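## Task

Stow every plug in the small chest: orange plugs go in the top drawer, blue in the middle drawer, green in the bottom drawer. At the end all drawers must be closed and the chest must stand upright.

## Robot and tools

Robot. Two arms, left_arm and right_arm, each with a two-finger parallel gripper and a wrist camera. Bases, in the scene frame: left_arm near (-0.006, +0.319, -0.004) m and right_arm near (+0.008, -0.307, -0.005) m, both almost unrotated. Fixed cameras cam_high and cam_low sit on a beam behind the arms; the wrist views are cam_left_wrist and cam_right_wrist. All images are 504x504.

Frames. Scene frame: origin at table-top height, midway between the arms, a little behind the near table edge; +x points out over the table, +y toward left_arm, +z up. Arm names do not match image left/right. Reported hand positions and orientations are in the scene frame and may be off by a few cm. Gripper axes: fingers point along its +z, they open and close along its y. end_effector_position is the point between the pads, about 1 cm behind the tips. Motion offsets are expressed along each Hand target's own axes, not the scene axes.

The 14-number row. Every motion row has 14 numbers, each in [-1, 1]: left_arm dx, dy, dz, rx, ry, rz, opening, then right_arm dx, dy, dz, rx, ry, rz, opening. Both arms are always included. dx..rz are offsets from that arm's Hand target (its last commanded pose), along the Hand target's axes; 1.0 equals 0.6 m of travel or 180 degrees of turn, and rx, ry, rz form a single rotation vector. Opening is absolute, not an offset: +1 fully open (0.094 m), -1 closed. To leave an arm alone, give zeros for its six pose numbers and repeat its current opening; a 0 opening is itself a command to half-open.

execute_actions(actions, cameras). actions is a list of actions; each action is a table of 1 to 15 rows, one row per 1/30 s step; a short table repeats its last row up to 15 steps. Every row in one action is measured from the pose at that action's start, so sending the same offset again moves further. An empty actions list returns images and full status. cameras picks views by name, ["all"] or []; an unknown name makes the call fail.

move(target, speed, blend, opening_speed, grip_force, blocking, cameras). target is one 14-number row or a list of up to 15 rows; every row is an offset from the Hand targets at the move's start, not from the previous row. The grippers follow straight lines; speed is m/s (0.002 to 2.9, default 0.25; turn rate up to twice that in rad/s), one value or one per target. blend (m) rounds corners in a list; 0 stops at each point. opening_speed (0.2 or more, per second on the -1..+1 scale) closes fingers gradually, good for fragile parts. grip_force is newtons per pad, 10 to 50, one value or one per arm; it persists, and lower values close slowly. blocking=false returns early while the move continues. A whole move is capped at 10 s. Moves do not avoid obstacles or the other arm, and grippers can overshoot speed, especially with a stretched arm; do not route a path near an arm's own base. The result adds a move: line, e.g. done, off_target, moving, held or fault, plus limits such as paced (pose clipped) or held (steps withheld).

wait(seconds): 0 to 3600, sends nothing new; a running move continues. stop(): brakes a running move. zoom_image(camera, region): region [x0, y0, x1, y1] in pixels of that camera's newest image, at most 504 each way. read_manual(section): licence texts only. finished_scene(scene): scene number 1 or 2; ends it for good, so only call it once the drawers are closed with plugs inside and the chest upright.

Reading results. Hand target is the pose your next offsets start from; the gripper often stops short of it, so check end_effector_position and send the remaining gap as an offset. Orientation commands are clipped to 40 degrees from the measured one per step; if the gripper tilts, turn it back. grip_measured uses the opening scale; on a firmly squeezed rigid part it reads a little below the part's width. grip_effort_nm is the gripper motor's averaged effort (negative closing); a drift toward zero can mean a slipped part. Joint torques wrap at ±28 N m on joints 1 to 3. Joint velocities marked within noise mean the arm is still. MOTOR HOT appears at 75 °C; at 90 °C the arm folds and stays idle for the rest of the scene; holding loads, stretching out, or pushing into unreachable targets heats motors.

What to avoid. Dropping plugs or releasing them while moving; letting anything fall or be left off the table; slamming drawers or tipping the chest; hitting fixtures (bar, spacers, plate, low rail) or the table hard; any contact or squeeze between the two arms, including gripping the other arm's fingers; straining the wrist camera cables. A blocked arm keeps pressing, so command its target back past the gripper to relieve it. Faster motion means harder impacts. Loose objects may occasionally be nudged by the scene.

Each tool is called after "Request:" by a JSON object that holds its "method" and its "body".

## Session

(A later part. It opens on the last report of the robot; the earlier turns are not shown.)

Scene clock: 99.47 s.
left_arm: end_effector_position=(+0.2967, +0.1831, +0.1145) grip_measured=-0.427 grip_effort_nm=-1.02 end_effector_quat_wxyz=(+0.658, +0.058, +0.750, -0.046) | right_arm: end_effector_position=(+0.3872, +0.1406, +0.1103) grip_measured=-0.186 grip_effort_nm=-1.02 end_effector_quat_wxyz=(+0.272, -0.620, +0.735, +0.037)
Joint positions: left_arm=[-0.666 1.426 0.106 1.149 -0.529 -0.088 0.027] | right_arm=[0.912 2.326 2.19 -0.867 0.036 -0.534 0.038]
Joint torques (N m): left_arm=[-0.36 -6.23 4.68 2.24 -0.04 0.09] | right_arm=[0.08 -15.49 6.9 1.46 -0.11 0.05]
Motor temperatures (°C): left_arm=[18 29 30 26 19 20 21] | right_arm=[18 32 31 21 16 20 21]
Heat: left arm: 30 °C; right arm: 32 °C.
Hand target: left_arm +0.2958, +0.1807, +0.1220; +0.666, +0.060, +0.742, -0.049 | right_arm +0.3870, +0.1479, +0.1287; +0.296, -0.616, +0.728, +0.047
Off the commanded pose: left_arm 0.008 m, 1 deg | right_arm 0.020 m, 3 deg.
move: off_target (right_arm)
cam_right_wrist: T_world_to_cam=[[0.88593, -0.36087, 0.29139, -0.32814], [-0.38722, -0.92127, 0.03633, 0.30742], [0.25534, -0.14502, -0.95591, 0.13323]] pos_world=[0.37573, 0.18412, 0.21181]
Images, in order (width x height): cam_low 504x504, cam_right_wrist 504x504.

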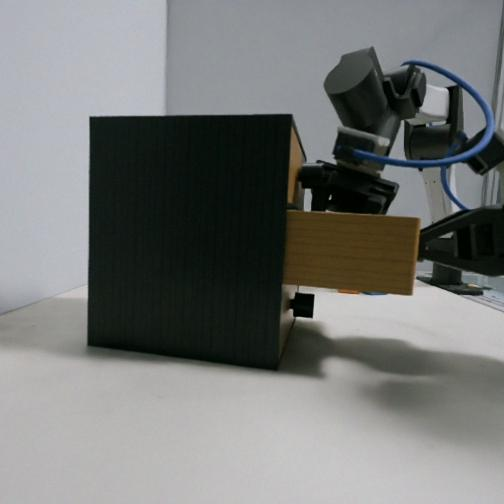

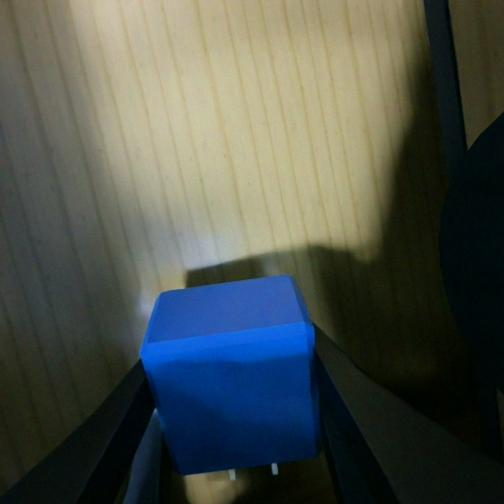

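Request:
{"method": "move", "body": {"target": [[0,0,0,0,0,0,-0.7,0,0,0,0,0,0,0.08],[0,0,0,0,0,0,-0.7,0,0,-0.22,0,0,0,0.08],[0,0,0,0,0,0,-0.7,0.407,0.118,-0.308,-0.0105,0.201,0.303,0.3]], "speed": [0.1,0.25,0.35], "cameras": ["cam_right_wrist","cam_low","cam_high"]}}

Scene clock: 105.97 s.
left_arm: end_effector_position=(+0.2965, +0.1828, +0.1144) grip_measured=-0.427 grip_effort_nm=-1.02 end_effector_quat_wxyz=(+0.658, +0.059, +0.750, -0.046) | right_arm: end_effector_position=(+0.2406, -0.1259, +0.1295) grip_measured=+0.298 grip_effort_nm=0.10 end_effector_quat_wxyz=(-0.009, -0.216, +0.976, -0.011)
Joint positions: left_arm=[-0.667 1.426 0.106 1.149 -0.529 -0.088 0.027] | right_arm=[0.71 1.659 1.462 -1.384 0.021 0.246 0.061]
Joint torques (N m): left_arm=[-0.29 -6.35 4.53 2.3 -0.06 0.14] | right_arm=[-0.68 -10.22 5.76 0.21 -0.09 0.09]
Heat: left arm: 30 °C; right arm: 35 °C.
Hand target: left_arm +0.2958, +0.1807, +0.1220; +0.666, +0.060, +0.742, -0.049 | right_arm +0.2368, -0.1279, +0.1396; +0.001, -0.209, +0.978, +0.000
Off the commanded pose: left_arm 0.008 m, 1 deg | right_arm 0.011 m, 2 deg.
move: off_target (right_arm); target 3's new opening was sent with right_arm's hand 0.011 m and 2 deg from that target
cam_right_wrist: T_world_to_cam=[[0.31016, -0.94602, 0.09411, -0.20975], [-0.81169, -0.21197, 0.54427, 0.13007], [-0.49494, -0.2452, -0.83361, 0.30241]] pos_world=[0.32031, -0.0967, 0.20104]
Images, in order (width x height): cam_high 504x504, cam_low 504x504, cam_right_wrist 504x504.

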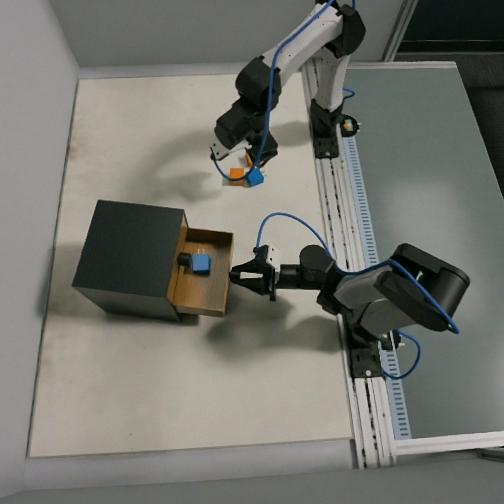

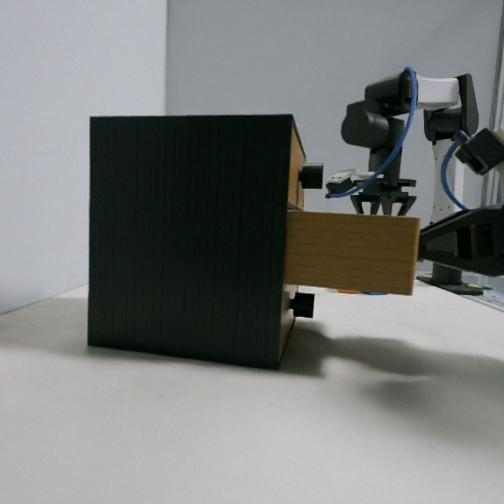

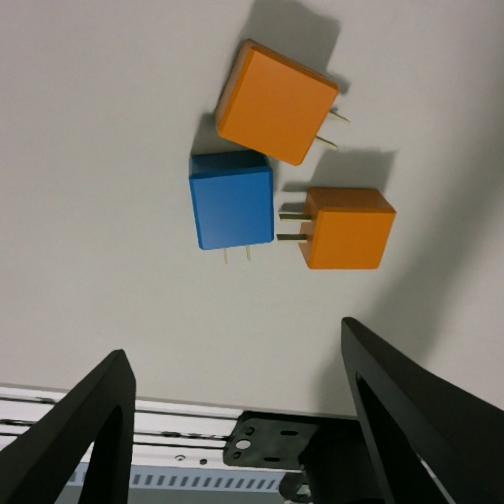

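Request:
{"method": "move", "body": {"target": [[0,0,0,0,0,0,-0.7,-0.021,-0.124,0.03,0,0,0,-0.95],[0,0,0,0,0,0,-0.7,-0.021,-0.124,0.184,0,0,0,-0.95],[0,0,0,0,0,0,-0.7,0.061,-0.111,0.184,0,0,0,-0.95],[0,0,0,0,0,0,-0.7,0.04,-0.111,-0.02,0,0,0,-0.95],[0,0,0,0,0,0,-0.7,0,0,-0.02,0,0,0,0.25]], "speed": [0.3,0.2,0.12,0.25,0.3], "cameras": ["cam_right_wrist"]}}

Scene clock: 115.40 s.
left_arm: end_effector_position=(+0.2965, +0.1828, +0.1144) grip_measured=-0.427 grip_effort_nm=-1.02 end_effector_quat_wxyz=(+0.658, +0.059, +0.750, -0.046) | right_arm: end_effector_position=(+0.2332, -0.1325, +0.1474) grip_measured=+0.248 grip_effort_nm=0.10 end_effector_quat_wxyz=(-0.003, -0.211, +0.977, -0.002)
Joint positions: left_arm=[-0.667 1.426 0.106 1.149 -0.529 -0.088 0.027] | right_arm=[0.702 1.608 1.479 -1.433 0.009 0.247 0.059]
Joint torques (N m): left_arm=[-0.29 -6.39 4.68 2.27 -0.03 0.09] | right_arm=[0.01 -5.09 8.94 0.25 0.02 0.09]
Heat: left arm: 29 °C; right arm: 34 °C.
Hand target: left_arm +0.2958, +0.1807, +0.1220; +0.666, +0.060, +0.742, -0.049 | right_arm +0.2368, -0.1279, +0.1516; +0.001, -0.209, +0.978, +0.001
Off the commanded pose: left_arm 0.008 m, 1 deg | right_arm 0.007 m, 1 deg.
move: done
cam_right_wrist: T_world_to_cam=[[0.30091, -0.95054, 0.07696, -0.21121], [-0.8176, -0.2156, 0.5339, 0.11527], [-0.4909, -0.22358, -0.84204, 0.31534]] pos_world=[0.3126, -0.10541, 0.22024]

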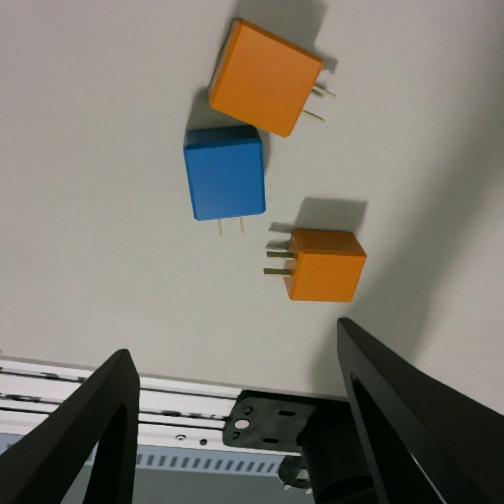

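Request:
{"method": "move", "body": {"target": [[0,0,0,0,0,0,-0.7,-0.002,0,0.22,0,0,0,0.25],[0,0,0,0,0,0,-0.7,-0.002,0,0.22,0,0,0,-0.5],[0,0,0,0,0,0,-0.7,-0.002,0,-0.02,0,0,0,-0.5],[0,0,0,0,0,0,-0.7,-0.3525,0.341,-0.086,0.0155,-0.288,-0.293,-0.5]], "speed": [0.2,0.1,0.25,0.3], "cameras": ["cam_right_wrist","cam_low"]}}

Scene clock: 127.93 s.
left_arm: end_effector_position=(+0.2965, +0.1828, +0.1144) grip_measured=-0.427 grip_effort_nm=-1.02 end_effector_quat_wxyz=(+0.658, +0.059, +0.750, -0.046) | right_arm: end_effector_position=(+0.3403, +0.1310, +0.1889) grip_measured=-0.190 grip_effort_nm=-1.02 end_effector_quat_wxyz=(+0.394, -0.589, +0.703, +0.054)
Joint positions: left_arm=[-0.667 1.426 0.106 1.149 -0.529 -0.088 0.027] | right_arm=[0.989 1.933 1.725 -0.537 0.1 -0.484 0.038]
Joint torques (N m): left_arm=[-0.16 -6.45 4.4 2.26 -0.11 0.06] | right_arm=[-0.16 -9.09 11.02 1.85 -0.11 -0.06]
Heat: left arm: 30 °C; right arm: 32 °C.
Hand target: left_arm +0.2958, +0.1807, +0.1219; +0.666, +0.060, +0.742, -0.049 | right_arm +0.3459, +0.1452, +0.2038; +0.418, -0.586, +0.691, +0.066
Off the commanded pose: left_arm 0.008 m, 1 deg | right_arm 0.021 m, 3 deg.
move: off_target (right_arm)
cam_right_wrist: T_world_to_cam=[[0.82733, -0.43026, 0.36112, -0.29722], [-0.37737, -0.90193, -0.21005, 0.31814], [0.41608, 0.0375, -0.90855, 0.13145]] pos_world=[0.31126, 0.15413, 0.29359]
Images, in order (width x height): cam_low 504x504, cam_right_wrist 504x504.

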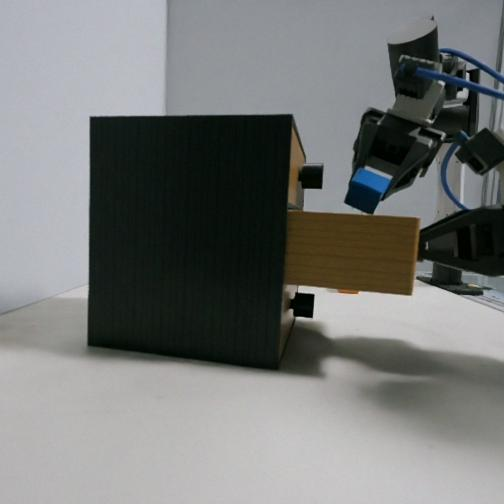

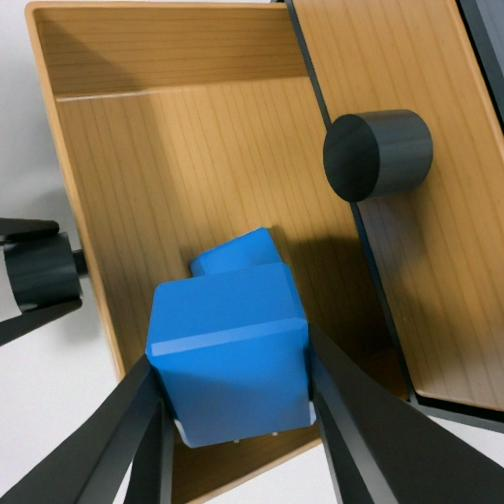

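Request:
{"method": "move", "body": {"target": [[0,0,0,0,0,0,-0.7,-0.068,-0.029,0.144,0,0,0,-0.5],[0,0,0,0,0,0,-0.7,-0.017,0.002,0.194,0,0,0,-0.5]], "speed": 0.15, "blend": 0.01, "cameras": ["cam_right_wrist","cam_low"]}}

Scene clock: 132.50 s.
left_arm: end_effector_position=(+0.2965, +0.1828, +0.1144) grip_measured=-0.427 grip_effort_nm=-1.02 end_effector_quat_wxyz=(+0.658, +0.059, +0.750, -0.046) | right_arm: end_effector_position=(+0.3961, +0.2157, +0.1362) grip_measured=-0.190 grip_effort_nm=-1.02 end_effector_quat_wxyz=(+0.404, -0.589, +0.696, +0.065)
Joint positions: left_arm=[-0.667 1.426 0.106 1.149 -0.529 -0.088 0.027] | right_arm=[0.987 2.379 2.203 -0.54 0.08 -0.49 0.038]
Joint torques (N m): left_arm=[-0.14 -6.37 4.83 2.23 -0.04 0.11] | right_arm=[-0.68 -12.41 7.71 1.95 0 -0.05]
Heat: left arm: 30 °C; right arm: 33 °C.
Hand target: left_arm +0.2958, +0.1807, +0.1219; +0.666, +0.060, +0.742, -0.049 | right_arm +0.4026, +0.2209, +0.1350; +0.418, -0.586, +0.691, +0.066
Off the commanded pose: left_arm 0.008 m, 1 deg | right_arm 0.009 m, 2 deg.
move: done
cam_right_wrist: T_world_to_cam=[[0.8311, -0.42728, 0.35596, -0.2894], [-0.36102, -0.90139, -0.23908, 0.40189], [0.42301, 0.07019, -0.9034, 0.04671]] pos_world=[0.36585, 0.23533, 0.24129]
Images, in order (width x height): cam_low 504x504, cam_right_wrist 504x504.

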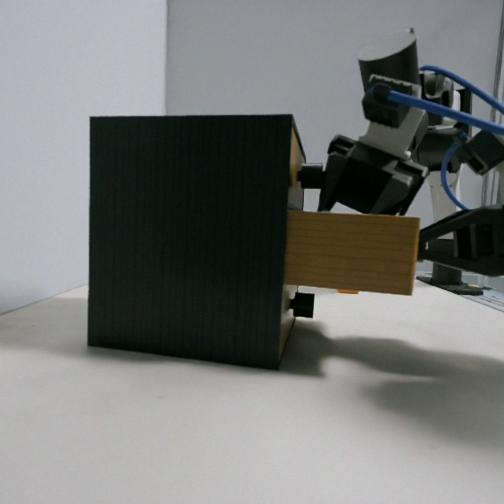

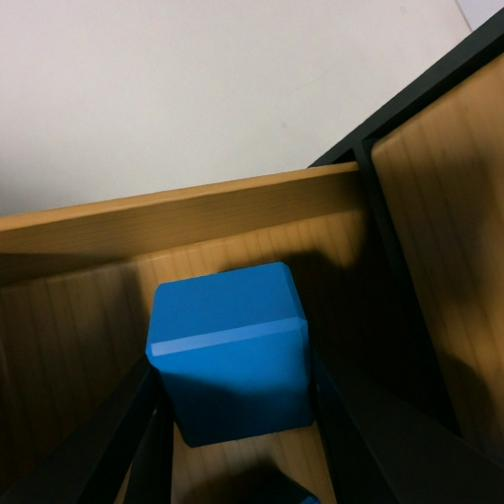

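Request:
{"method": "move", "body": {"target": [[0,0,0,0,0,0,-0.7,0.013,0.008,0.013,0,0,0,-0.5],[0,0,0,0,0,0,-0.7,0.013,0.008,0.013,0,0,0,0.08],[0,0,0,0,0,0,-0.7,0,0,-0.23,0,0,0,0.08],[0,0,0,0,0,0,-0.7,0.423,0.0035,-0.414,-0.15,0.2345,-0.0126,0.3]], "speed": [0.1,0.1,0.25,0.35], "cameras": ["cam_right_wrist","cam_high","cam_left_wrist"]}}

Scene clock: 140.23 s.
left_arm: end_effector_position=(+0.2943, +0.1829, +0.1125) grip_measured=-0.428 grip_effort_nm=-1.02 end_effector_quat_wxyz=(+0.656, +0.059, +0.751, -0.047) | right_arm: end_effector_position=(+0.2883, -0.1096, +0.1131) grip_measured=+0.298 grip_effort_nm=0.10 end_effector_quat_wxyz=(-0.016, -0.660, +0.751, +0.007)
Joint positions: left_arm=[-0.673 1.425 0.098 1.151 -0.534 -0.093 0.027] | right_arm=[0.647 1.85 1.628 -1.366 -0.001 -0.825 0.061]
Joint torques (N m): left_arm=[0.32 -6.3 5.12 2.2 0.02 0.17] | right_arm=[-0.55 -12.56 5.75 0.15 0.05 -0.1]
Motor temperatures (°C): left_arm=[18 28 29 31 19 20 22] | right_arm=[18 34 32 22 16 20 21]
Heat: left arm: 31 °C; right arm: 34 °C.
Hand target: left_arm +0.2958, +0.1806, +0.1220; +0.666, +0.060, +0.742, -0.050 | right_arm +0.2860, -0.1144, +0.1277; +0.000, -0.663, +0.748, +0.000
Off the commanded pose: left_arm 0.010 m, 2 deg | right_arm 0.015 m, 2 deg.
move: off_target (right_arm); target 4's new opening was sent with right_arm's hand 0.015 m and 2 deg from that target
cam_left_wrist: T_world_to_cam=[[-0.22915, -0.96727, -0.10901, 0.2528], [-0.60742, 0.22961, -0.76048, 0.25582], [0.76061, -0.10805, -0.64015, -0.02738]] pos_world=[0.23414, 0.18283, 0.20458]
cam_right_wrist: T_world_to_cam=[[0.96873, -0.24381, 0.04606, -0.31499], [-0.22896, -0.80687, 0.54456, -0.05207], [-0.0956, -0.53807, -0.83746, 0.16963]] pos_world=[0.30943, -0.02754, 0.18492]
Images, in order (width x height): cam_high 504x504, cam_left_wrist 504x504, cam_right_wrist 504x504.

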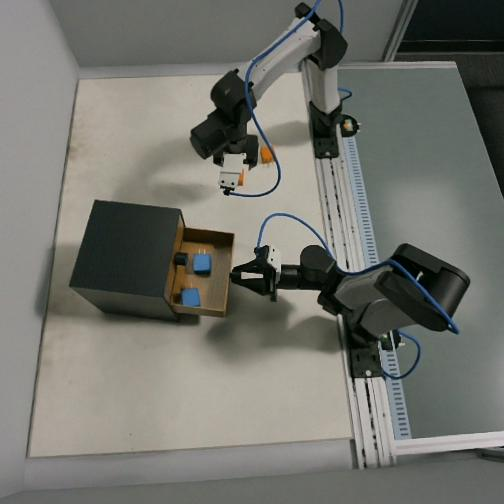

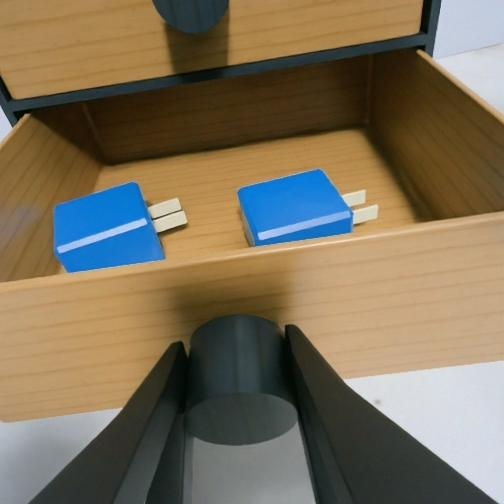

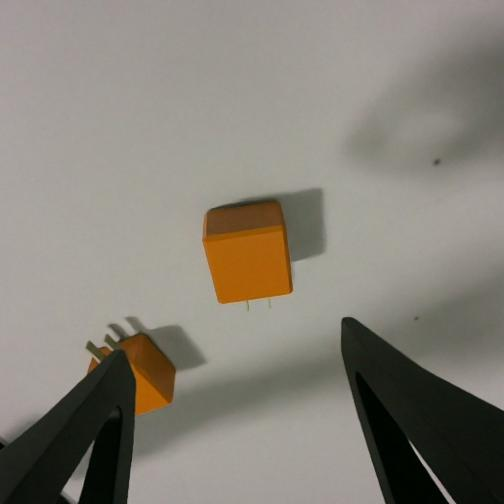

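Request:
{"method": "move", "body": {"target": [[-0.021,-0.0015,0.2,0,0,0,-0.7,0.045,-0.0055,0.163,0,0,-0.011,0.3],[-0.021,-0.0015,0.2,0,0,0,0.35,0.045,-0.0055,0.163,0,0,-0.011,-0.5],[-0.007,-0.0005,0.0655,0,0,0,0.35,0.045,-0.0055,-0.05,0,0,-0.011,-0.5],[-0.13,-0.0005,0.0525,0,0,0,0.35,0.045,-0.0055,-0.05,0,0,-0.011,-0.5]], "speed": [0.15,0.1,0.25,0.25], "cameras": ["all"]}}

Scene clock: 146.67 s.
left_arm: end_effector_position=(+0.3314, +0.1764, +0.1751) grip_measured=+0.347 grip_effort_nm=0.14 end_effector_quat_wxyz=(+0.648, +0.075, +0.757, -0.038) | right_arm: end_effector_position=(+0.2835, -0.1446, +0.1466) grip_measured=-0.194 grip_effort_nm=-1.02 end_effector_quat_wxyz=(+0.015, +0.674, -0.739, +0.000)
Joint positions: left_arm=[-0.57 1.201 0.366 0.645 -0.424 -0.049 0.063] | right_arm=[0.575 1.763 1.653 -1.474 0.014 -0.932 0.038]
Joint torques (N m): left_arm=[0.05 -6.37 9.2 2.3 -0.09 -0.13] | right_arm=[-0.29 -8.43 8.99 0.14 -0.1 -0.06]
Heat: left arm: 31 °C; right arm: 35 °C.
Hand target: left_arm +0.3349, +0.1736, +0.1962; +0.666, +0.060, +0.742, -0.049 | right_arm +0.2861, -0.1416, +0.1577; +0.000, -0.676, +0.737, +0.000
Off the commanded pose: left_arm 0.022 m, 3 deg | right_arm 0.012 m, 2 deg.
move: off_target (left_arm, right_arm)
cam_left_wrist: T_world_to_cam=[[-0.2426, -0.96013, -0.13892, 0.27026], [-0.6173, 0.26324, -0.74138, 0.32134], [0.74839, -0.0941, -0.65655, -0.01179]] pos_world=[0.27275, 0.17379, 0.26805]
cam_right_wrist: T_world_to_cam=[[0.97634, -0.2085, 0.05736, -0.31916], [-0.20518, -0.80949, 0.55012, -0.10768], [-0.06827, -0.54887, -0.83311, 0.16851]] pos_world=[0.30102, -0.06122, 0.21793]

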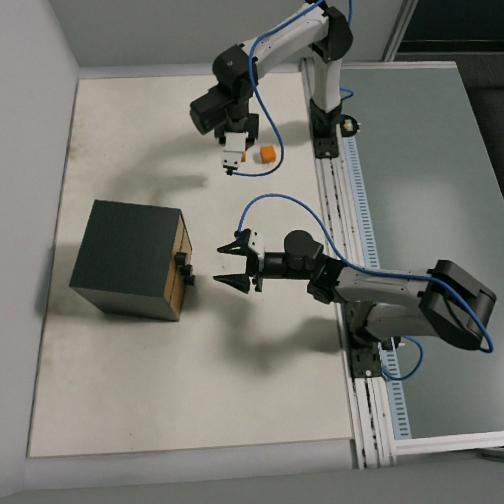

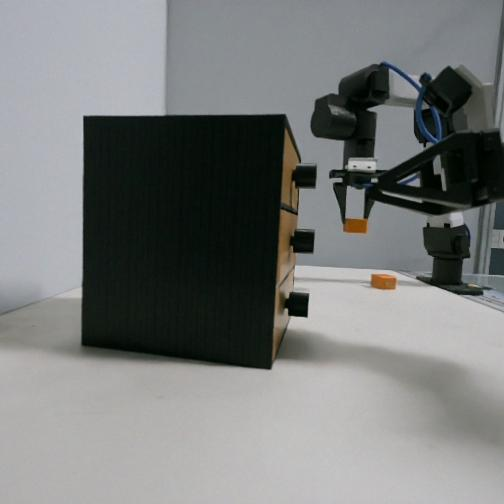

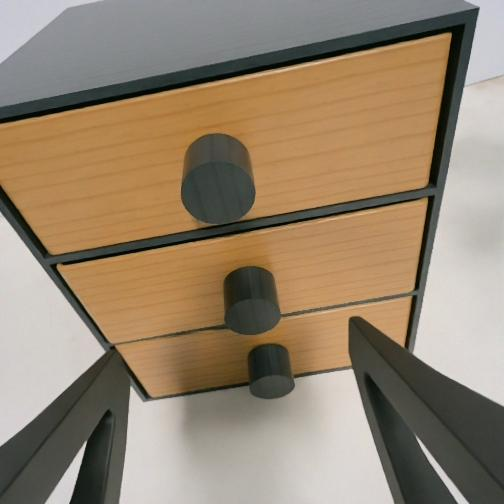

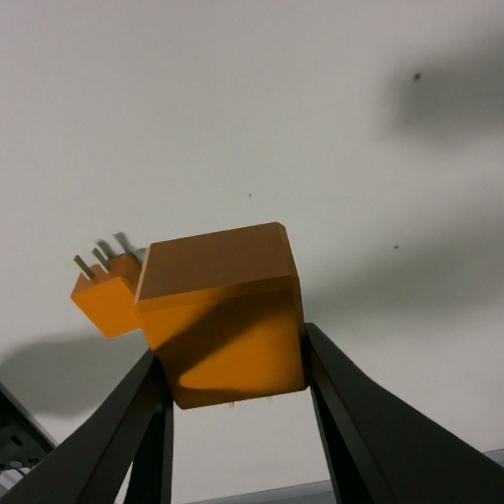

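Request:
{"method": "move", "body": {"target": [[-0.014,0,0.131,0,0,0,0.35,0,0,0,0,0,0,-0.5],[-0.014,0,0.131,0,0,0,-0.7,0,0,0,0,0,0,-0.5],[0.006,0,-0.06,0,0,0,-0.7,0,0,0,0,0,0,-0.5],[0.006,0,-0.06,0,0,0,-0.7,-0.419,-0.074,-0.217,0.1075,-0.162,0.024,-0.5]], "speed": [0.15,0.1,0.15,0.3], "cameras": ["all"]}}

Scene clock: 154.70 s.
left_arm: end_effector_position=(+0.3002, +0.1808, +0.1807) grip_measured=-0.432 grip_effort_nm=-1.02 end_effector_quat_wxyz=(+0.649, +0.069, +0.757, -0.040) | right_arm: end_effector_position=(+0.3482, +0.1010, +0.2838) grip_measured=-0.194 grip_effort_nm=-1.02 end_effector_quat_wxyz=(+0.320, -0.615, +0.718, +0.054)
Joint positions: left_arm=[-0.65 1.014 0.309 0.51 -0.506 -0.077 0.027] | right_arm=[0.919 2.292 2.835 -1.441 0.017 -0.538 0.038]
Joint torques (N m): left_arm=[-0.24 -5.31 7.49 2.41 -0.1 0.02] | right_arm=[-0.14 -9.91 8.25 1.44 0.08 0.11]
Heat: left arm: 31 °C; right arm: 34 °C.
Hand target: left_arm +0.2991, +0.1793, +0.1964; +0.666, +0.060, +0.742, -0.049 | right_arm +0.3522, +0.1050, +0.2877; +0.297, -0.617, +0.728, +0.047
Off the commanded pose: left_arm 0.016 m, 3 deg | right_arm 0.007 m, 3 deg.
elbow stopped short (right arm): the move would have taken joint 3 (elbow) straighter than the controller allows.
move: off_target (left_arm, right_arm); target 2's new opening was sent with left_arm's hand 0.016 m and 3 deg from that target
cam_left_wrist: T_world_to_cam=[[-0.23739, -0.96295, -0.12796, 0.26465], [-0.61846, 0.25141, -0.74452, 0.30823], [0.7491, -0.0976, -0.65522, 0.01588]] pos_world=[0.24155, 0.1789, 0.27375]
cam_right_wrist: T_world_to_cam=[[0.87619, -0.37024, 0.30857, -0.35908], [-0.368, -0.92735, -0.06776, 0.2729], [0.31124, -0.05419, -0.94879, 0.27261]] pos_world=[0.33021, 0.13489, 0.38794]

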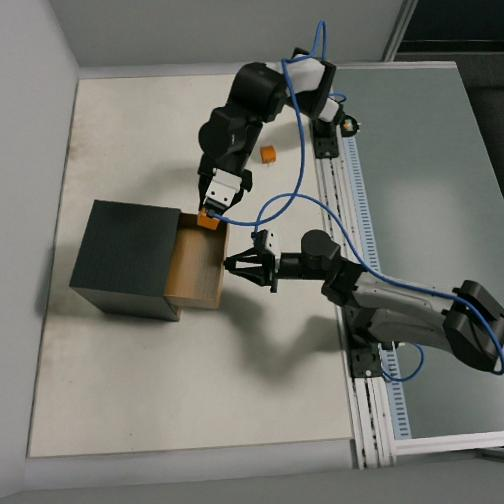

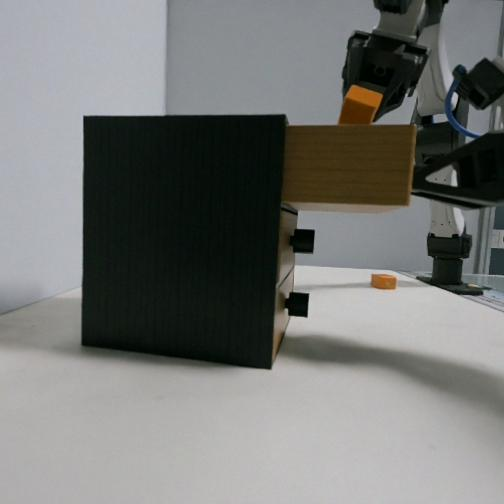

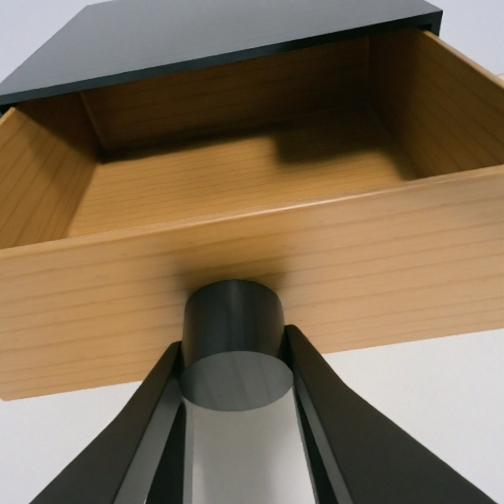

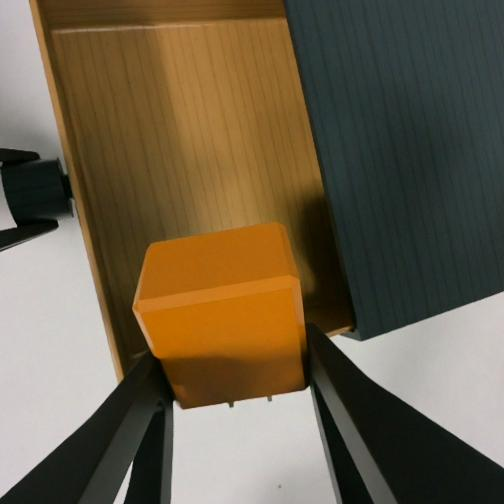

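Request:
{"method": "move", "body": {"target": [[0,0,0,0,0,0,-0.7,-0.044,-0.021,0.095,0.043,-0.071,0,-0.5],[0,0,0,0,0,0,-0.7,0.0055,0.0015,0.183,0.043,-0.071,0,-0.5]], "speed": 0.15, "blend": 0.01, "cameras": ["cam_right_wrist","cam_low"]}}

Scene clock: 158.50 s.
left_arm: end_effector_position=(+0.2985, +0.1822, +0.1767) grip_measured=-0.432 grip_effort_nm=-1.02 end_effector_quat_wxyz=(+0.644, +0.069, +0.761, -0.038) | right_arm: end_effector_position=(+0.3916, +0.1521, +0.1962) grip_measured=-0.195 grip_effort_nm=-1.02 end_effector_quat_wxyz=(+0.413, -0.587, +0.693, +0.070)
Joint positions: left_arm=[-0.652 1.008 0.303 0.495 -0.51 -0.084 0.027] | right_arm=[0.915 2.105 1.973 -0.562 0.018 -0.536 0.038]
Joint torques (N m): left_arm=[-0.17 -4.94 7.99 2.55 -0.09 0.06] | right_arm=[-0.38 -12.77 5.42 1.74 0.06 -0.02]
Heat: left arm: 31 °C; right arm: 35 °C.
Hand target: left_arm +0.2992, +0.1793, +0.1963; +0.666, +0.060, +0.742, -0.049 | right_arm +0.3920, +0.1502, +0.1959; +0.416, -0.586, +0.692, +0.066
Off the commanded pose: left_arm 0.020 m, 4 deg | right_arm 0.002 m, 1 deg.
move: done
cam_right_wrist: T_world_to_cam=[[0.83039, -0.43001, 0.35434, -0.33305], [-0.35469, -0.89839, -0.25903, 0.35824], [0.42972, 0.08941, -0.89853, 0.10071]] pos_world=[0.36035, 0.16962, 0.3013]
Images, in order (width x height): cam_low 504x504, cam_right_wrist 504x504.

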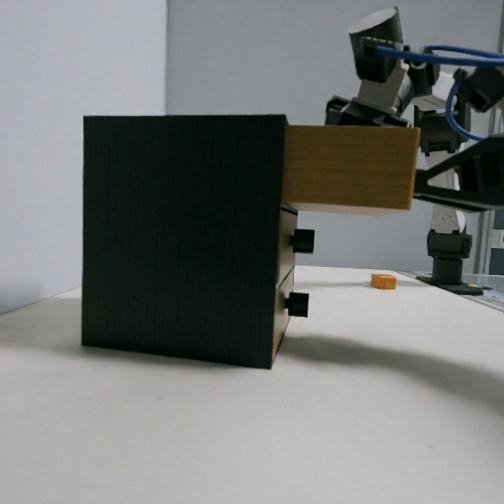

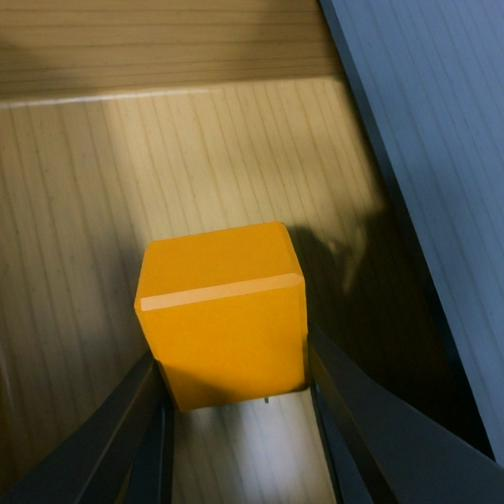

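Request:
{"method": "move", "body": {"target": [[0,0,0,0,0,0,-0.7,0,0,0,0,0,0,0.08],[0,0,0,0,0,0,-0.7,0,0,-0.23,0,0,0,0.08],[0,0,0,0,0,0,-0.7,0.43,0.1435,-0.455,-0.163,0.224,-0.049,0.25]], "speed": [0.1,0.25,0.35], "cameras": ["cam_right_wrist","cam_left_wrist"]}}

Scene clock: 164.73 s.
left_arm: end_effector_position=(+0.2972, +0.1798, +0.1801) grip_measured=-0.432 grip_effort_nm=-1.02 end_effector_quat_wxyz=(+0.648, +0.069, +0.757, -0.043) | right_arm: end_effector_position=(+0.1930, -0.1716, +0.1638) grip_measured=+0.248 grip_effort_nm=0.10 end_effector_quat_wxyz=(+0.006, +0.706, -0.708, -0.006)
Joint positions: left_arm=[-0.661 1.002 0.303 0.501 -0.513 -0.085 0.027] | right_arm=[0.669 1.411 1.357 -1.514 -0.002 -0.927 0.059]
Joint torques (N m): left_arm=[0.31 -4.42 8.03 2.44 -0.06 0.1] | right_arm=[-0.77 -6.91 5.7 0.19 0.04 -0.1]
Heat: left arm: 32 °C; right arm: 35 °C.
Hand target: left_arm +0.2991, +0.1792, +0.1963; +0.666, +0.060, +0.742, -0.049 | right_arm +0.1903, -0.1771, +0.1690; -0.001, +0.707, -0.707, -0.001
Off the commanded pose: left_arm 0.016 m, 3 deg | right_arm 0.008 m, 1 deg.
move: done
cam_left_wrist: T_world_to_cam=[[-0.24057, -0.96281, -0.12299, 0.26297], [-0.619, 0.24978, -0.74461, 0.30651], [0.74764, -0.103, -0.65607, 0.01918]] pos_world=[0.23865, 0.17861, 0.27316]
cam_right_wrist: T_world_to_cam=[[0.99072, -0.12288, 0.05801, -0.22556], [-0.13487, -0.83735, 0.52977, -0.17247], [-0.01652, -0.53268, -0.84615, 0.15668]] pos_world=[0.20279, -0.08867, 0.23703]
Images, in order (width x height): cam_left_wrist 504x504, cam_right_wrist 504x504.

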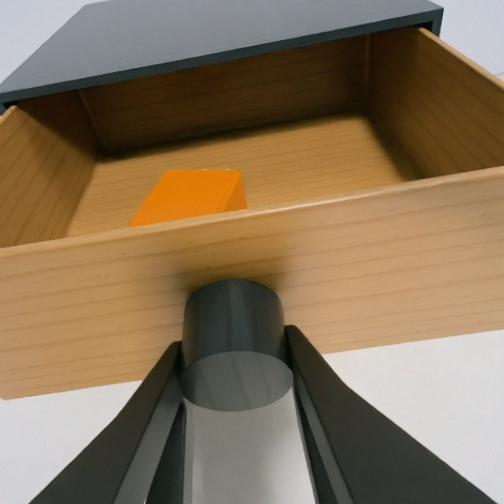

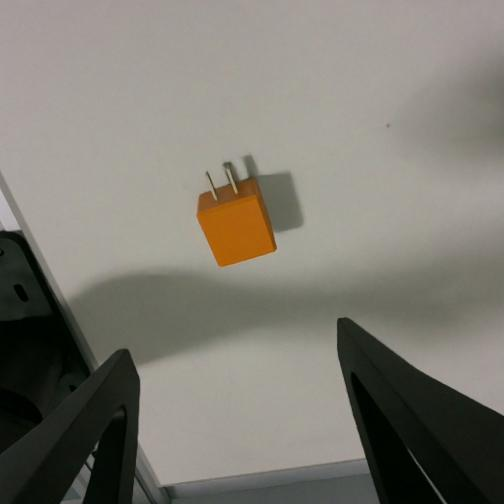

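Request:
{"method": "move", "body": {"target": [[0,0,0,0,0,0,-0.7,0.057,0.002,0.247,0,0,-0.061,0.25],[0,0,0,0,0,0,-0.7,0.057,0.002,0.247,0,0,-0.061,-0.5],[0,0,0,0,0,0,-0.7,0.057,0.002,-0.02,0,0,-0.061,-0.5],[0,0,0,0,0,0,-0.7,-0.537,-0.258,-0.177,0.163,-0.224,0.049,-0.5]], "speed": [0.25,0.1,0.25,0.35], "cameras": ["cam_right_wrist","cam_low"]}}

Scene clock: 173.10 s.
left_arm: end_effector_position=(+0.2972, +0.1798, +0.1801) grip_measured=-0.432 grip_effort_nm=-1.02 end_effector_quat_wxyz=(+0.648, +0.069, +0.757, -0.043) | right_arm: end_effector_position=(+0.3410, +0.1387, +0.2690) grip_measured=-0.498 grip_effort_nm=-0.09 end_effector_quat_wxyz=(+0.405, -0.594, +0.692, +0.066)
Joint positions: left_arm=[-0.661 1.002 0.303 0.501 -0.513 -0.085 0.027] | right_arm=[0.99 2.002 2.128 -0.84 0.077 -0.498 0.024]
Joint torques (N m): left_arm=[0.39 -4.38 8.13 2.51 -0.13 0.04] | right_arm=[-0.01 -9.01 10.17 1.65 0.1 0.11]
Heat: left arm: 34 °C; right arm: 34 °C.
Hand target: left_arm +0.2991, +0.1792, +0.1963; +0.666, +0.060, +0.742, -0.049 | right_arm +0.3449, +0.1450, +0.2757; +0.416, -0.586, +0.692, +0.066
Off the commanded pose: left_arm 0.016 m, 3 deg | right_arm 0.010 m, 2 deg.
move: done; target 2's new opening was sent with right_arm's hand 0.017 m and 2 deg from that target
cam_right_wrist: T_world_to_cam=[[0.83458, -0.41746, 0.35945, -0.32723], [-0.35001, -0.90569, -0.2392, 0.34121], [0.42541, 0.07382, -0.90199, 0.19364]] pos_world=[0.31015, 0.15813, 0.37389]
Images, in order (width x height): cam_low 504x504, cam_right_wrist 504x504.

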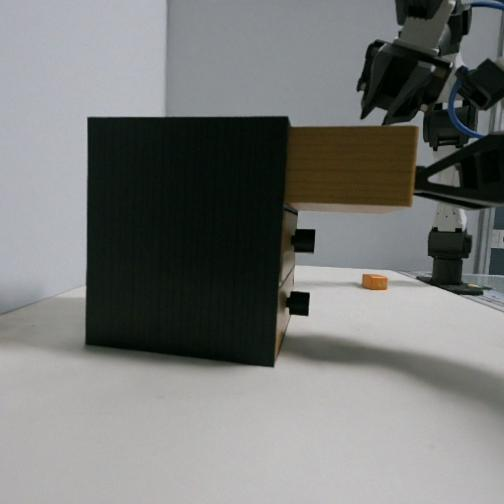

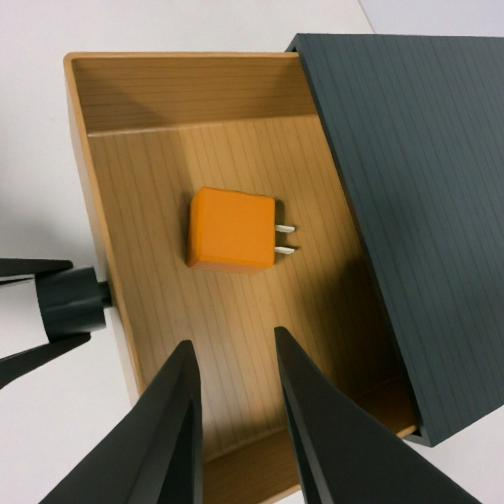

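Request:
{"method": "move", "body": {"target": [0,0,0,0,0,0,-0.7,0.5065,0.1645,-0.313,-0.163,0.224,-0.049,0.25], "speed": 0.4, "cameras": ["cam_right_wrist"]}}

Scene clock: 175.83 s.
left_arm: end_effector_position=(+0.2970, +0.1794, +0.1801) grip_measured=-0.432 grip_effort_nm=-1.02 end_effector_quat_wxyz=(+0.648, +0.070, +0.757, -0.043) | right_arm: end_effector_position=(+0.1786, -0.1586, +0.1541) grip_measured=+0.248 grip_effort_nm=0.09 end_effector_quat_wxyz=(+0.005, +0.705, -0.709, -0.004)
Joint positions: left_arm=[-0.662 1.002 0.303 0.502 -0.512 -0.084 0.027] | right_arm=[0.757 1.394 1.303 -1.476 0.002 -0.838 0.059]
Joint torques (N m): left_arm=[0.59 -4.34 8.12 2.51 -0.11 0.1] | right_arm=[-0.77 -6.68 5.75 0.2 0.03 -0.1]
Heat: left arm: 34 °C; right arm: 34 °C.
Hand target: left_arm +0.2991, +0.1793, +0.1964; +0.666, +0.060, +0.742, -0.049 | right_arm +0.1764, -0.1638, +0.1589; -0.001, +0.707, -0.707, -0.001
Off the commanded pose: left_arm 0.016 m, 3 deg | right_arm 0.007 m, 1 deg.
move: done
cam_right_wrist: T_world_to_cam=[[0.99047, -0.12341, 0.06116, -0.20972], [-0.13698, -0.83605, 0.53128, -0.15812], [-0.01443, -0.53459, -0.84499, 0.15433]] pos_world=[0.18829, -0.07557, 0.22724]

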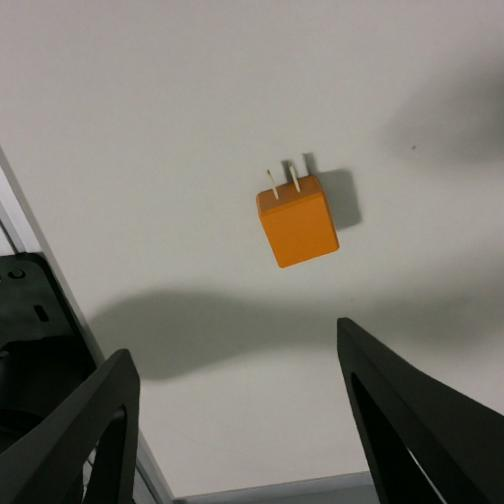

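Request:
{"method": "move", "body": {"target": [0,0,0,0,0,0,-0.7,0.059,-0.058,0.125,0,0,-0.061,0.25], "cameras": ["cam_right_wrist"]}}

Scene clock: 178.20 s.
left_arm: end_effector_position=(+0.2970, +0.1794, +0.1801) grip_measured=-0.432 grip_effort_nm=-1.02 end_effector_quat_wxyz=(+0.648, +0.070, +0.757, -0.043) | right_arm: end_effector_position=(+0.2109, -0.2005, +0.0867) grip_measured=+0.248 grip_effort_nm=0.09 end_effector_quat_wxyz=(+0.000, +0.770, -0.638, +0.006)
Joint positions: left_arm=[-0.662 1.002 0.303 0.502 -0.512 -0.084 0.027] | right_arm=[0.532 1.388 1.031 -1.195 0.019 -1.255 0.059]
Joint torques (N m): left_arm=[0.55 -4.18 8.13 2.45 -0.09 0.1] | right_arm=[-0.79 -3.62 5.76 0.39 -0.17 -0.09]
Heat: left arm: 34 °C; right arm: 34 °C.
Hand target: left_arm +0.2991, +0.1793, +0.1964; +0.666, +0.060, +0.742, -0.049 | right_arm +0.2112, -0.1990, +0.0838; -0.001, +0.772, -0.636, -0.001
Off the commanded pose: left_arm 0.016 m, 3 deg | right_arm 0.003 m, 1 deg.
move: done
cam_right_wrist: T_world_to_cam=[[0.99423, 0.06804, 0.08288, -0.20701], [0.01313, -0.84433, 0.53566, -0.18663], [0.10642, -0.53148, -0.84036, 0.05024]] pos_world=[0.20292, -0.11679, 0.15934]

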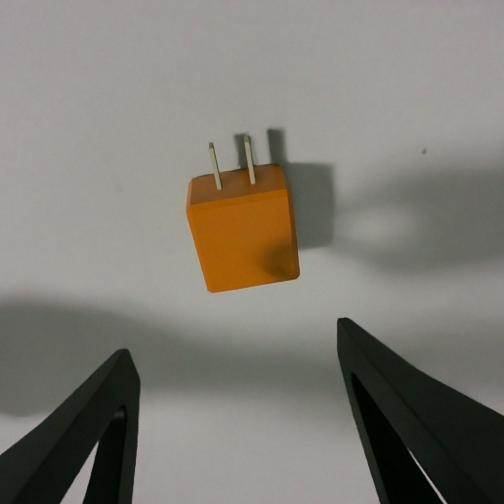

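Request:
{"method": "move", "body": {"target": [[0,0,0,0,0,0,-0.7,-0.0025,-0.009,0.124,0,0,-0.008,0.25],[0,0,0,0,0,0,-0.7,-0.0025,-0.009,0.124,0,0,-0.008,-0.5],[0,0,0,0,0,0,-0.7,-0.0025,-0.009,-0.05,0,0,-0.008,-0.5]], "speed": [0.15,0.1,0.15], "opening_speed": 0.8, "cameras": ["cam_right_wrist","cam_low"]}}

Scene clock: 183.37 s.
left_arm: end_effector_position=(+0.2970, +0.1794, +0.1801) grip_measured=-0.432 grip_effort_nm=-1.02 end_effector_quat_wxyz=(+0.648, +0.070, +0.757, -0.043) | right_arm: end_effector_position=(+0.2125, -0.2009, +0.0999) grip_measured=-0.425 grip_effort_nm=-1.02 end_effector_quat_wxyz=(+0.022, +0.778, -0.628, -0.002)
Joint positions: left_arm=[-0.662 1.002 0.303 0.502 -0.512 -0.084 0.027] | right_arm=[0.529 1.431 1.12 -1.286 0.021 -1.284 0.027]
Joint torques (N m): left_arm=[0.5 -4.29 7.99 2.48 -0.11 0.04] | right_arm=[-0.57 -6.83 9.03 0.09 -0.19 -0.08]
Motor temperatures (°C): left_arm=[18 28 34 35 19 20 23] | right_arm=[18 33 32 21 16 20 20]
Heat: left arm: 35 °C; right arm: 33 °C.
Hand target: left_arm +0.2991, +0.1793, +0.1964; +0.666, +0.060, +0.742, -0.049 | right_arm +0.2162, -0.1966, +0.1137; +0.000, +0.780, -0.626, -0.001
Off the commanded pose: left_arm 0.016 m, 3 deg | right_arm 0.015 m, 3 deg.
move: off_target (right_arm)
cam_right_wrist: T_world_to_cam=[[0.99461, 0.09532, 0.04085, -0.20006], [0.0568, -0.83029, 0.55442, -0.20235], [0.08676, -0.54911, -0.83123, 0.06058]] pos_world=[0.20521, -0.11567, 0.17072]
Images, in order (width x height): cam_low 504x504, cam_right_wrist 504x504.

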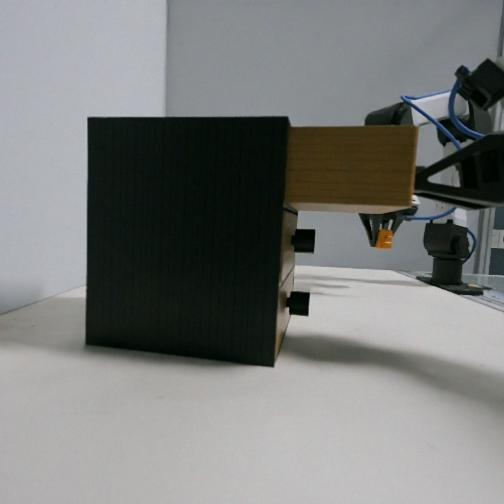

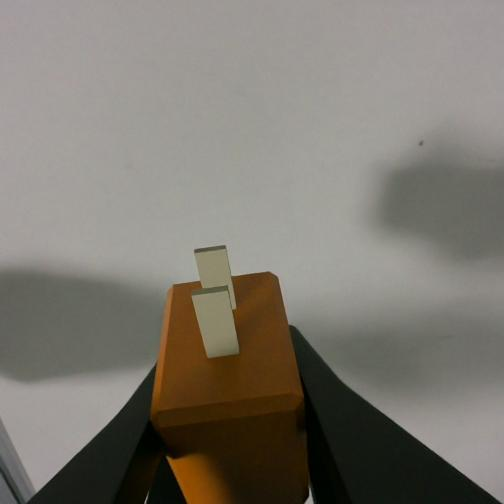

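Request:
{"method": "move", "body": {"target": [0,0,0,0,0,0,-0.7,-0.393,-0.2985,-0.26,0.1877,-0.2064,0.1138,-0.5], "speed": 0.3, "cameras": ["cam_right_wrist"]}}

Scene clock: 187.67 s.
left_arm: end_effector_position=(+0.2970, +0.1794, +0.1801) grip_measured=-0.432 grip_effort_nm=-1.02 end_effector_quat_wxyz=(+0.648, +0.070, +0.757, -0.043) | right_arm: end_effector_position=(+0.3322, +0.0616, +0.2539) grip_measured=-0.425 grip_effort_nm=-1.02 end_effector_quat_wxyz=(+0.391, -0.597, +0.698, +0.064)
Joint positions: left_arm=[-0.662 1.002 0.303 0.502 -0.512 -0.084 0.027] | right_arm=[0.886 1.722 1.719 -0.741 -0.002 -0.563 0.027]
Joint torques (N m): left_arm=[0.43 -4.3 8.1 2.53 -0.08 0.07] | right_arm=[0.1 -7.15 10.78 1.85 0.08 0.11]
Heat: left arm: 35 °C; right arm: 32 °C.
Hand target: left_arm +0.2991, +0.1793, +0.1964; +0.666, +0.060, +0.742, -0.049 | right_arm +0.3402, +0.0722, +0.2702; +0.417, -0.586, +0.691, +0.066
Off the commanded pose: left_arm 0.016 m, 3 deg | right_arm 0.021 m, 3 deg.
move: off_target (right_arm)
cam_right_wrist: T_world_to_cam=[[0.84154, -0.41139, 0.35011, -0.34686], [-0.35708, -0.90995, -0.21092, 0.26016], [0.40535, 0.05248, -0.91265, 0.20016]] pos_world=[0.30366, 0.08354, 0.35899]

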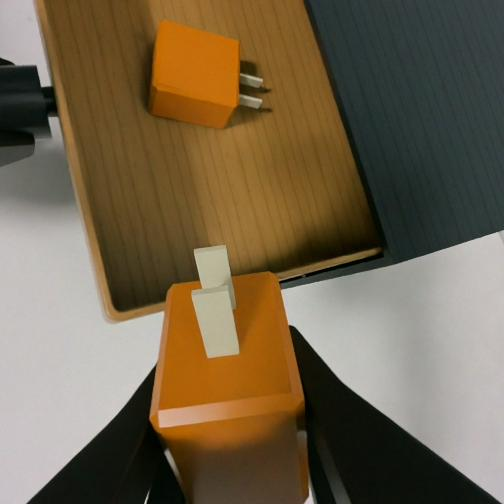

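Request:
{"method": "move", "body": {"target": [[0,0,0,0,0,0,-0.7,-0.0615,-0.04,0.1035,0,0,0,-0.5],[0,0,0,0,0,0,-0.7,-0.0147,-0.012,0.166,0,0,0,-0.5]], "speed": 0.15, "blend": 0.01, "cameras": ["cam_right_wrist"]}}

Scene clock: 190.13 s.
left_arm: end_effector_position=(+0.2970, +0.1794, +0.1798) grip_measured=-0.432 grip_effort_nm=-1.02 end_effector_quat_wxyz=(+0.648, +0.070, +0.757, -0.043) | right_arm: end_effector_position=(+0.3910, +0.1300, +0.2195) grip_measured=-0.425 grip_effort_nm=-1.03 end_effector_quat_wxyz=(+0.411, -0.590, +0.692, +0.067)
Joint positions: left_arm=[-0.662 1.002 0.303 0.5 -0.512 -0.084 0.027] | right_arm=[0.886 2.041 1.972 -0.629 -0.001 -0.561 0.027]
Joint torques (N m): left_arm=[0.42 -4.55 8.17 2.52 -0.11 0.1] | right_arm=[-0.32 -9.89 6.87 1.89 0.04 0.06]
Heat: left arm: 35 °C; right arm: 32 °C.
Hand target: left_arm +0.2991, +0.1792, +0.1964; +0.666, +0.060, +0.742, -0.050 | right_arm +0.3958, +0.1344, +0.2147; +0.417, -0.586, +0.692, +0.066
Off the commanded pose: left_arm 0.017 m, 3 deg | right_arm 0.008 m, 1 deg.
move: done
cam_right_wrist: T_world_to_cam=[[0.83027, -0.42577, 0.35969, -0.35201], [-0.35215, -0.90094, -0.25359, 0.34238], [0.43203, 0.08388, -0.89795, 0.12357]] pos_world=[0.35945, 0.14822, 0.3244]

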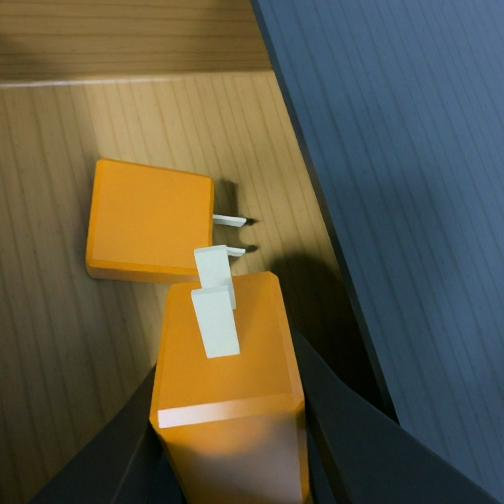

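Request:
{"method": "move", "body": {"target": [[0,0,0,0,0,0,-0.7,0.031,0.014,0.011,0,0,0,-0.5],[0,0,0,0,0,0,-0.7,0.031,0.014,0.011,0,0,0,-0.18],[0,0,0,0,0,0,-0.7,0.01,0.01,-0.23,0,0,0,-0.18],[0,0,0,0,0,0,-0.7,0.15,0.1,-0.45,0,0,0,-0.18]], "speed": [0.1,0.1,0.25,0.3], "cameras": ["all"]}}

Scene clock: 194.97 s.
left_arm: end_effector_position=(+0.2967, +0.1783, +0.1800) grip_measured=-0.432 grip_effort_nm=-1.02 end_effector_quat_wxyz=(+0.648, +0.071, +0.757, -0.045) | right_arm: end_effector_position=(+0.2127, -0.0716, +0.3049) grip_measured=-0.181 grip_effort_nm=0.09 end_effector_quat_wxyz=(+0.415, -0.589, +0.690, +0.068)
Joint positions: left_arm=[-0.664 1.002 0.303 0.501 -0.508 -0.084 0.027] | right_arm=[0.907 1.088 1.366 -0.968 0.016 -0.547 0.038]
Joint torques (N m): left_arm=[0.77 -4.46 8.05 2.47 -0.12 0.06] | right_arm=[0.14 -2.66 6.39 1.6 0.08 0.09]
Heat: left arm: 36 °C; right arm: 33 °C.
Hand target: left_arm +0.2992, +0.1793, +0.1963; +0.666, +0.060, +0.742, -0.049 | right_arm +0.2122, -0.0721, +0.3057; +0.417, -0.586, +0.691, +0.066
Off the commanded pose: left_arm 0.017 m, 3 deg | right_arm 0.001 m, 0 deg.
move: done; target 2's new opening was sent with right_arm's hand 0.019 m and 3 deg from that target
cam_left_wrist: T_world_to_cam=[[-0.24762, -0.96102, -0.12297, 0.26316], [-0.61759, 0.25436, -0.74423, 0.30521], [0.7465, -0.10834, -0.6565, 0.02064]] pos_world=[0.23825, 0.1775, 0.27306]
cam_right_wrist: T_world_to_cam=[[0.82818, -0.42824, 0.36157, -0.32086], [-0.35124, -0.89929, -0.26057, 0.12166], [0.43675, 0.0888, -0.89519, 0.29266]] pos_world=[0.18064, -0.05398, 0.4097]

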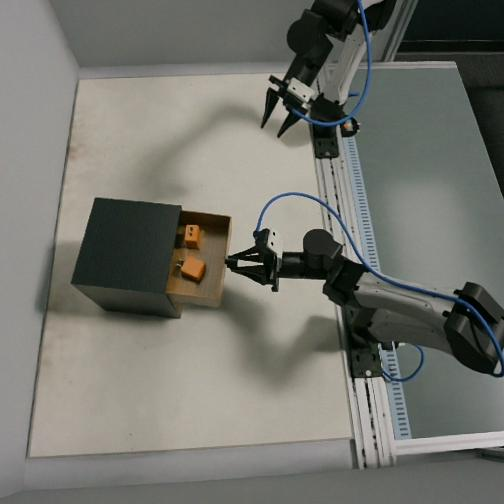

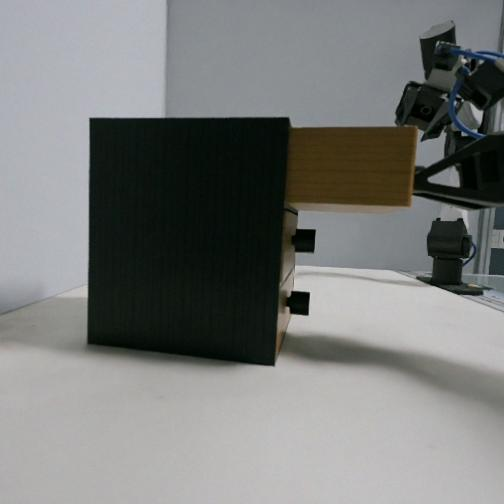

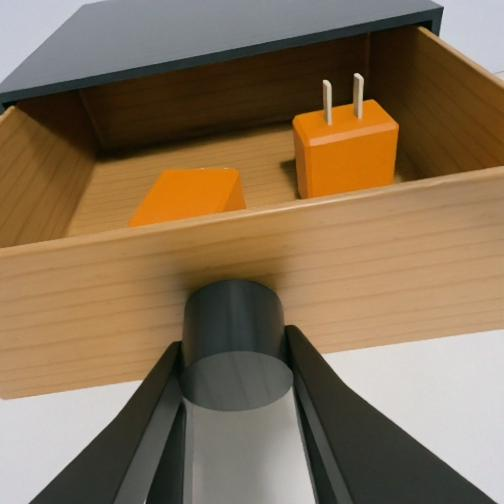

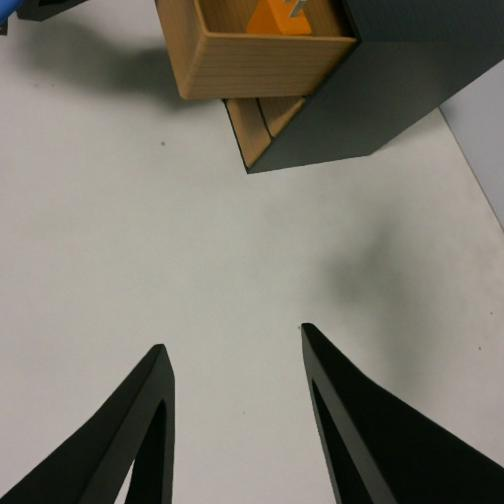

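Request:
{"method": "move", "body": {"target": [[0,0,0,0,0,0,-0.7,-0.18,-0.11,0.355,0,0,0,-0.95],[0,0,0,0,0,0,-0.7,-0.1135,-0.069,0.428,0,0,0,-0.95],[0,0,0,0,0,0,-0.7,-0.101,-0.1495,0.462,0,0,0,-0.95]], "speed": [0.3,0.15,0.08], "blend": [0.01,0,0], "cameras": ["cam_left_wrist","cam_right_wrist"]}}

Scene clock: 203.40 s.
left_arm: end_effector_position=(+0.2966, +0.1784, +0.1794) grip_measured=-0.432 grip_effort_nm=-1.02 end_effector_quat_wxyz=(+0.647, +0.072, +0.758, -0.045) | right_arm: end_effector_position=(+0.4218, +0.1101, +0.2205) grip_measured=-0.949 grip_effort_nm=-0.06 end_effector_quat_wxyz=(+0.440, -0.578, +0.683, +0.071)
Joint positions: left_arm=[-0.664 1.002 0.303 0.499 -0.508 -0.084 0.027] | right_arm=[0.806 2.019 1.896 -0.512 -0.062 -0.602 0.002]
Joint torques (N m): left_arm=[0.9 -4.27 8.24 2.51 -0.16 0.01] | right_arm=[-1.2 -8.21 9.25 1.3 -0.08 -0.09]
Heat: left arm: 36 °C; right arm: 32 °C.
Hand target: left_arm +0.2992, +0.1793, +0.1964; +0.666, +0.060, +0.742, -0.049 | right_arm +0.4263, +0.1073, +0.2028; +0.417, -0.586, +0.692, +0.066
Off the commanded pose: left_arm 0.017 m, 3 deg | right_arm 0.018 m, 3 deg.
move: off_target (right_arm)
cam_left_wrist: T_world_to_cam=[[-0.24754, -0.96089, -0.12418, 0.26332], [-0.61913, 0.25547, -0.74258, 0.30472], [0.74525, -0.10694, -0.65815, 0.02079]] pos_world=[0.23835, 0.1774, 0.27265]
cam_right_wrist: T_world_to_cam=[[0.81194, -0.45041, 0.37133, -0.37854], [-0.34763, -0.8841, -0.31228, 0.34475], [0.46895, 0.12447, -0.87441, 0.08759]] pos_world=[0.38612, 0.12339, 0.32481]

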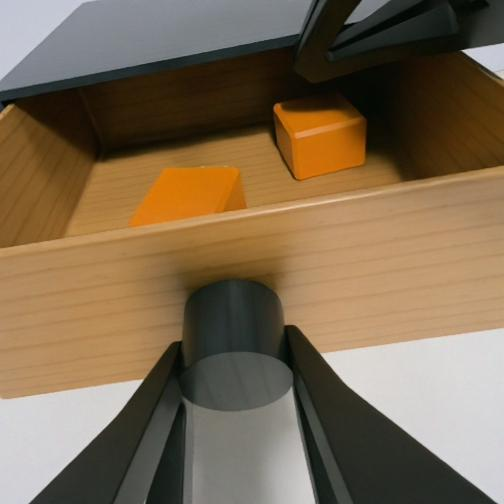

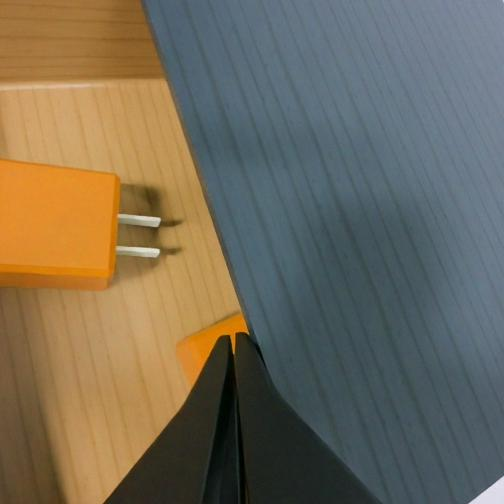

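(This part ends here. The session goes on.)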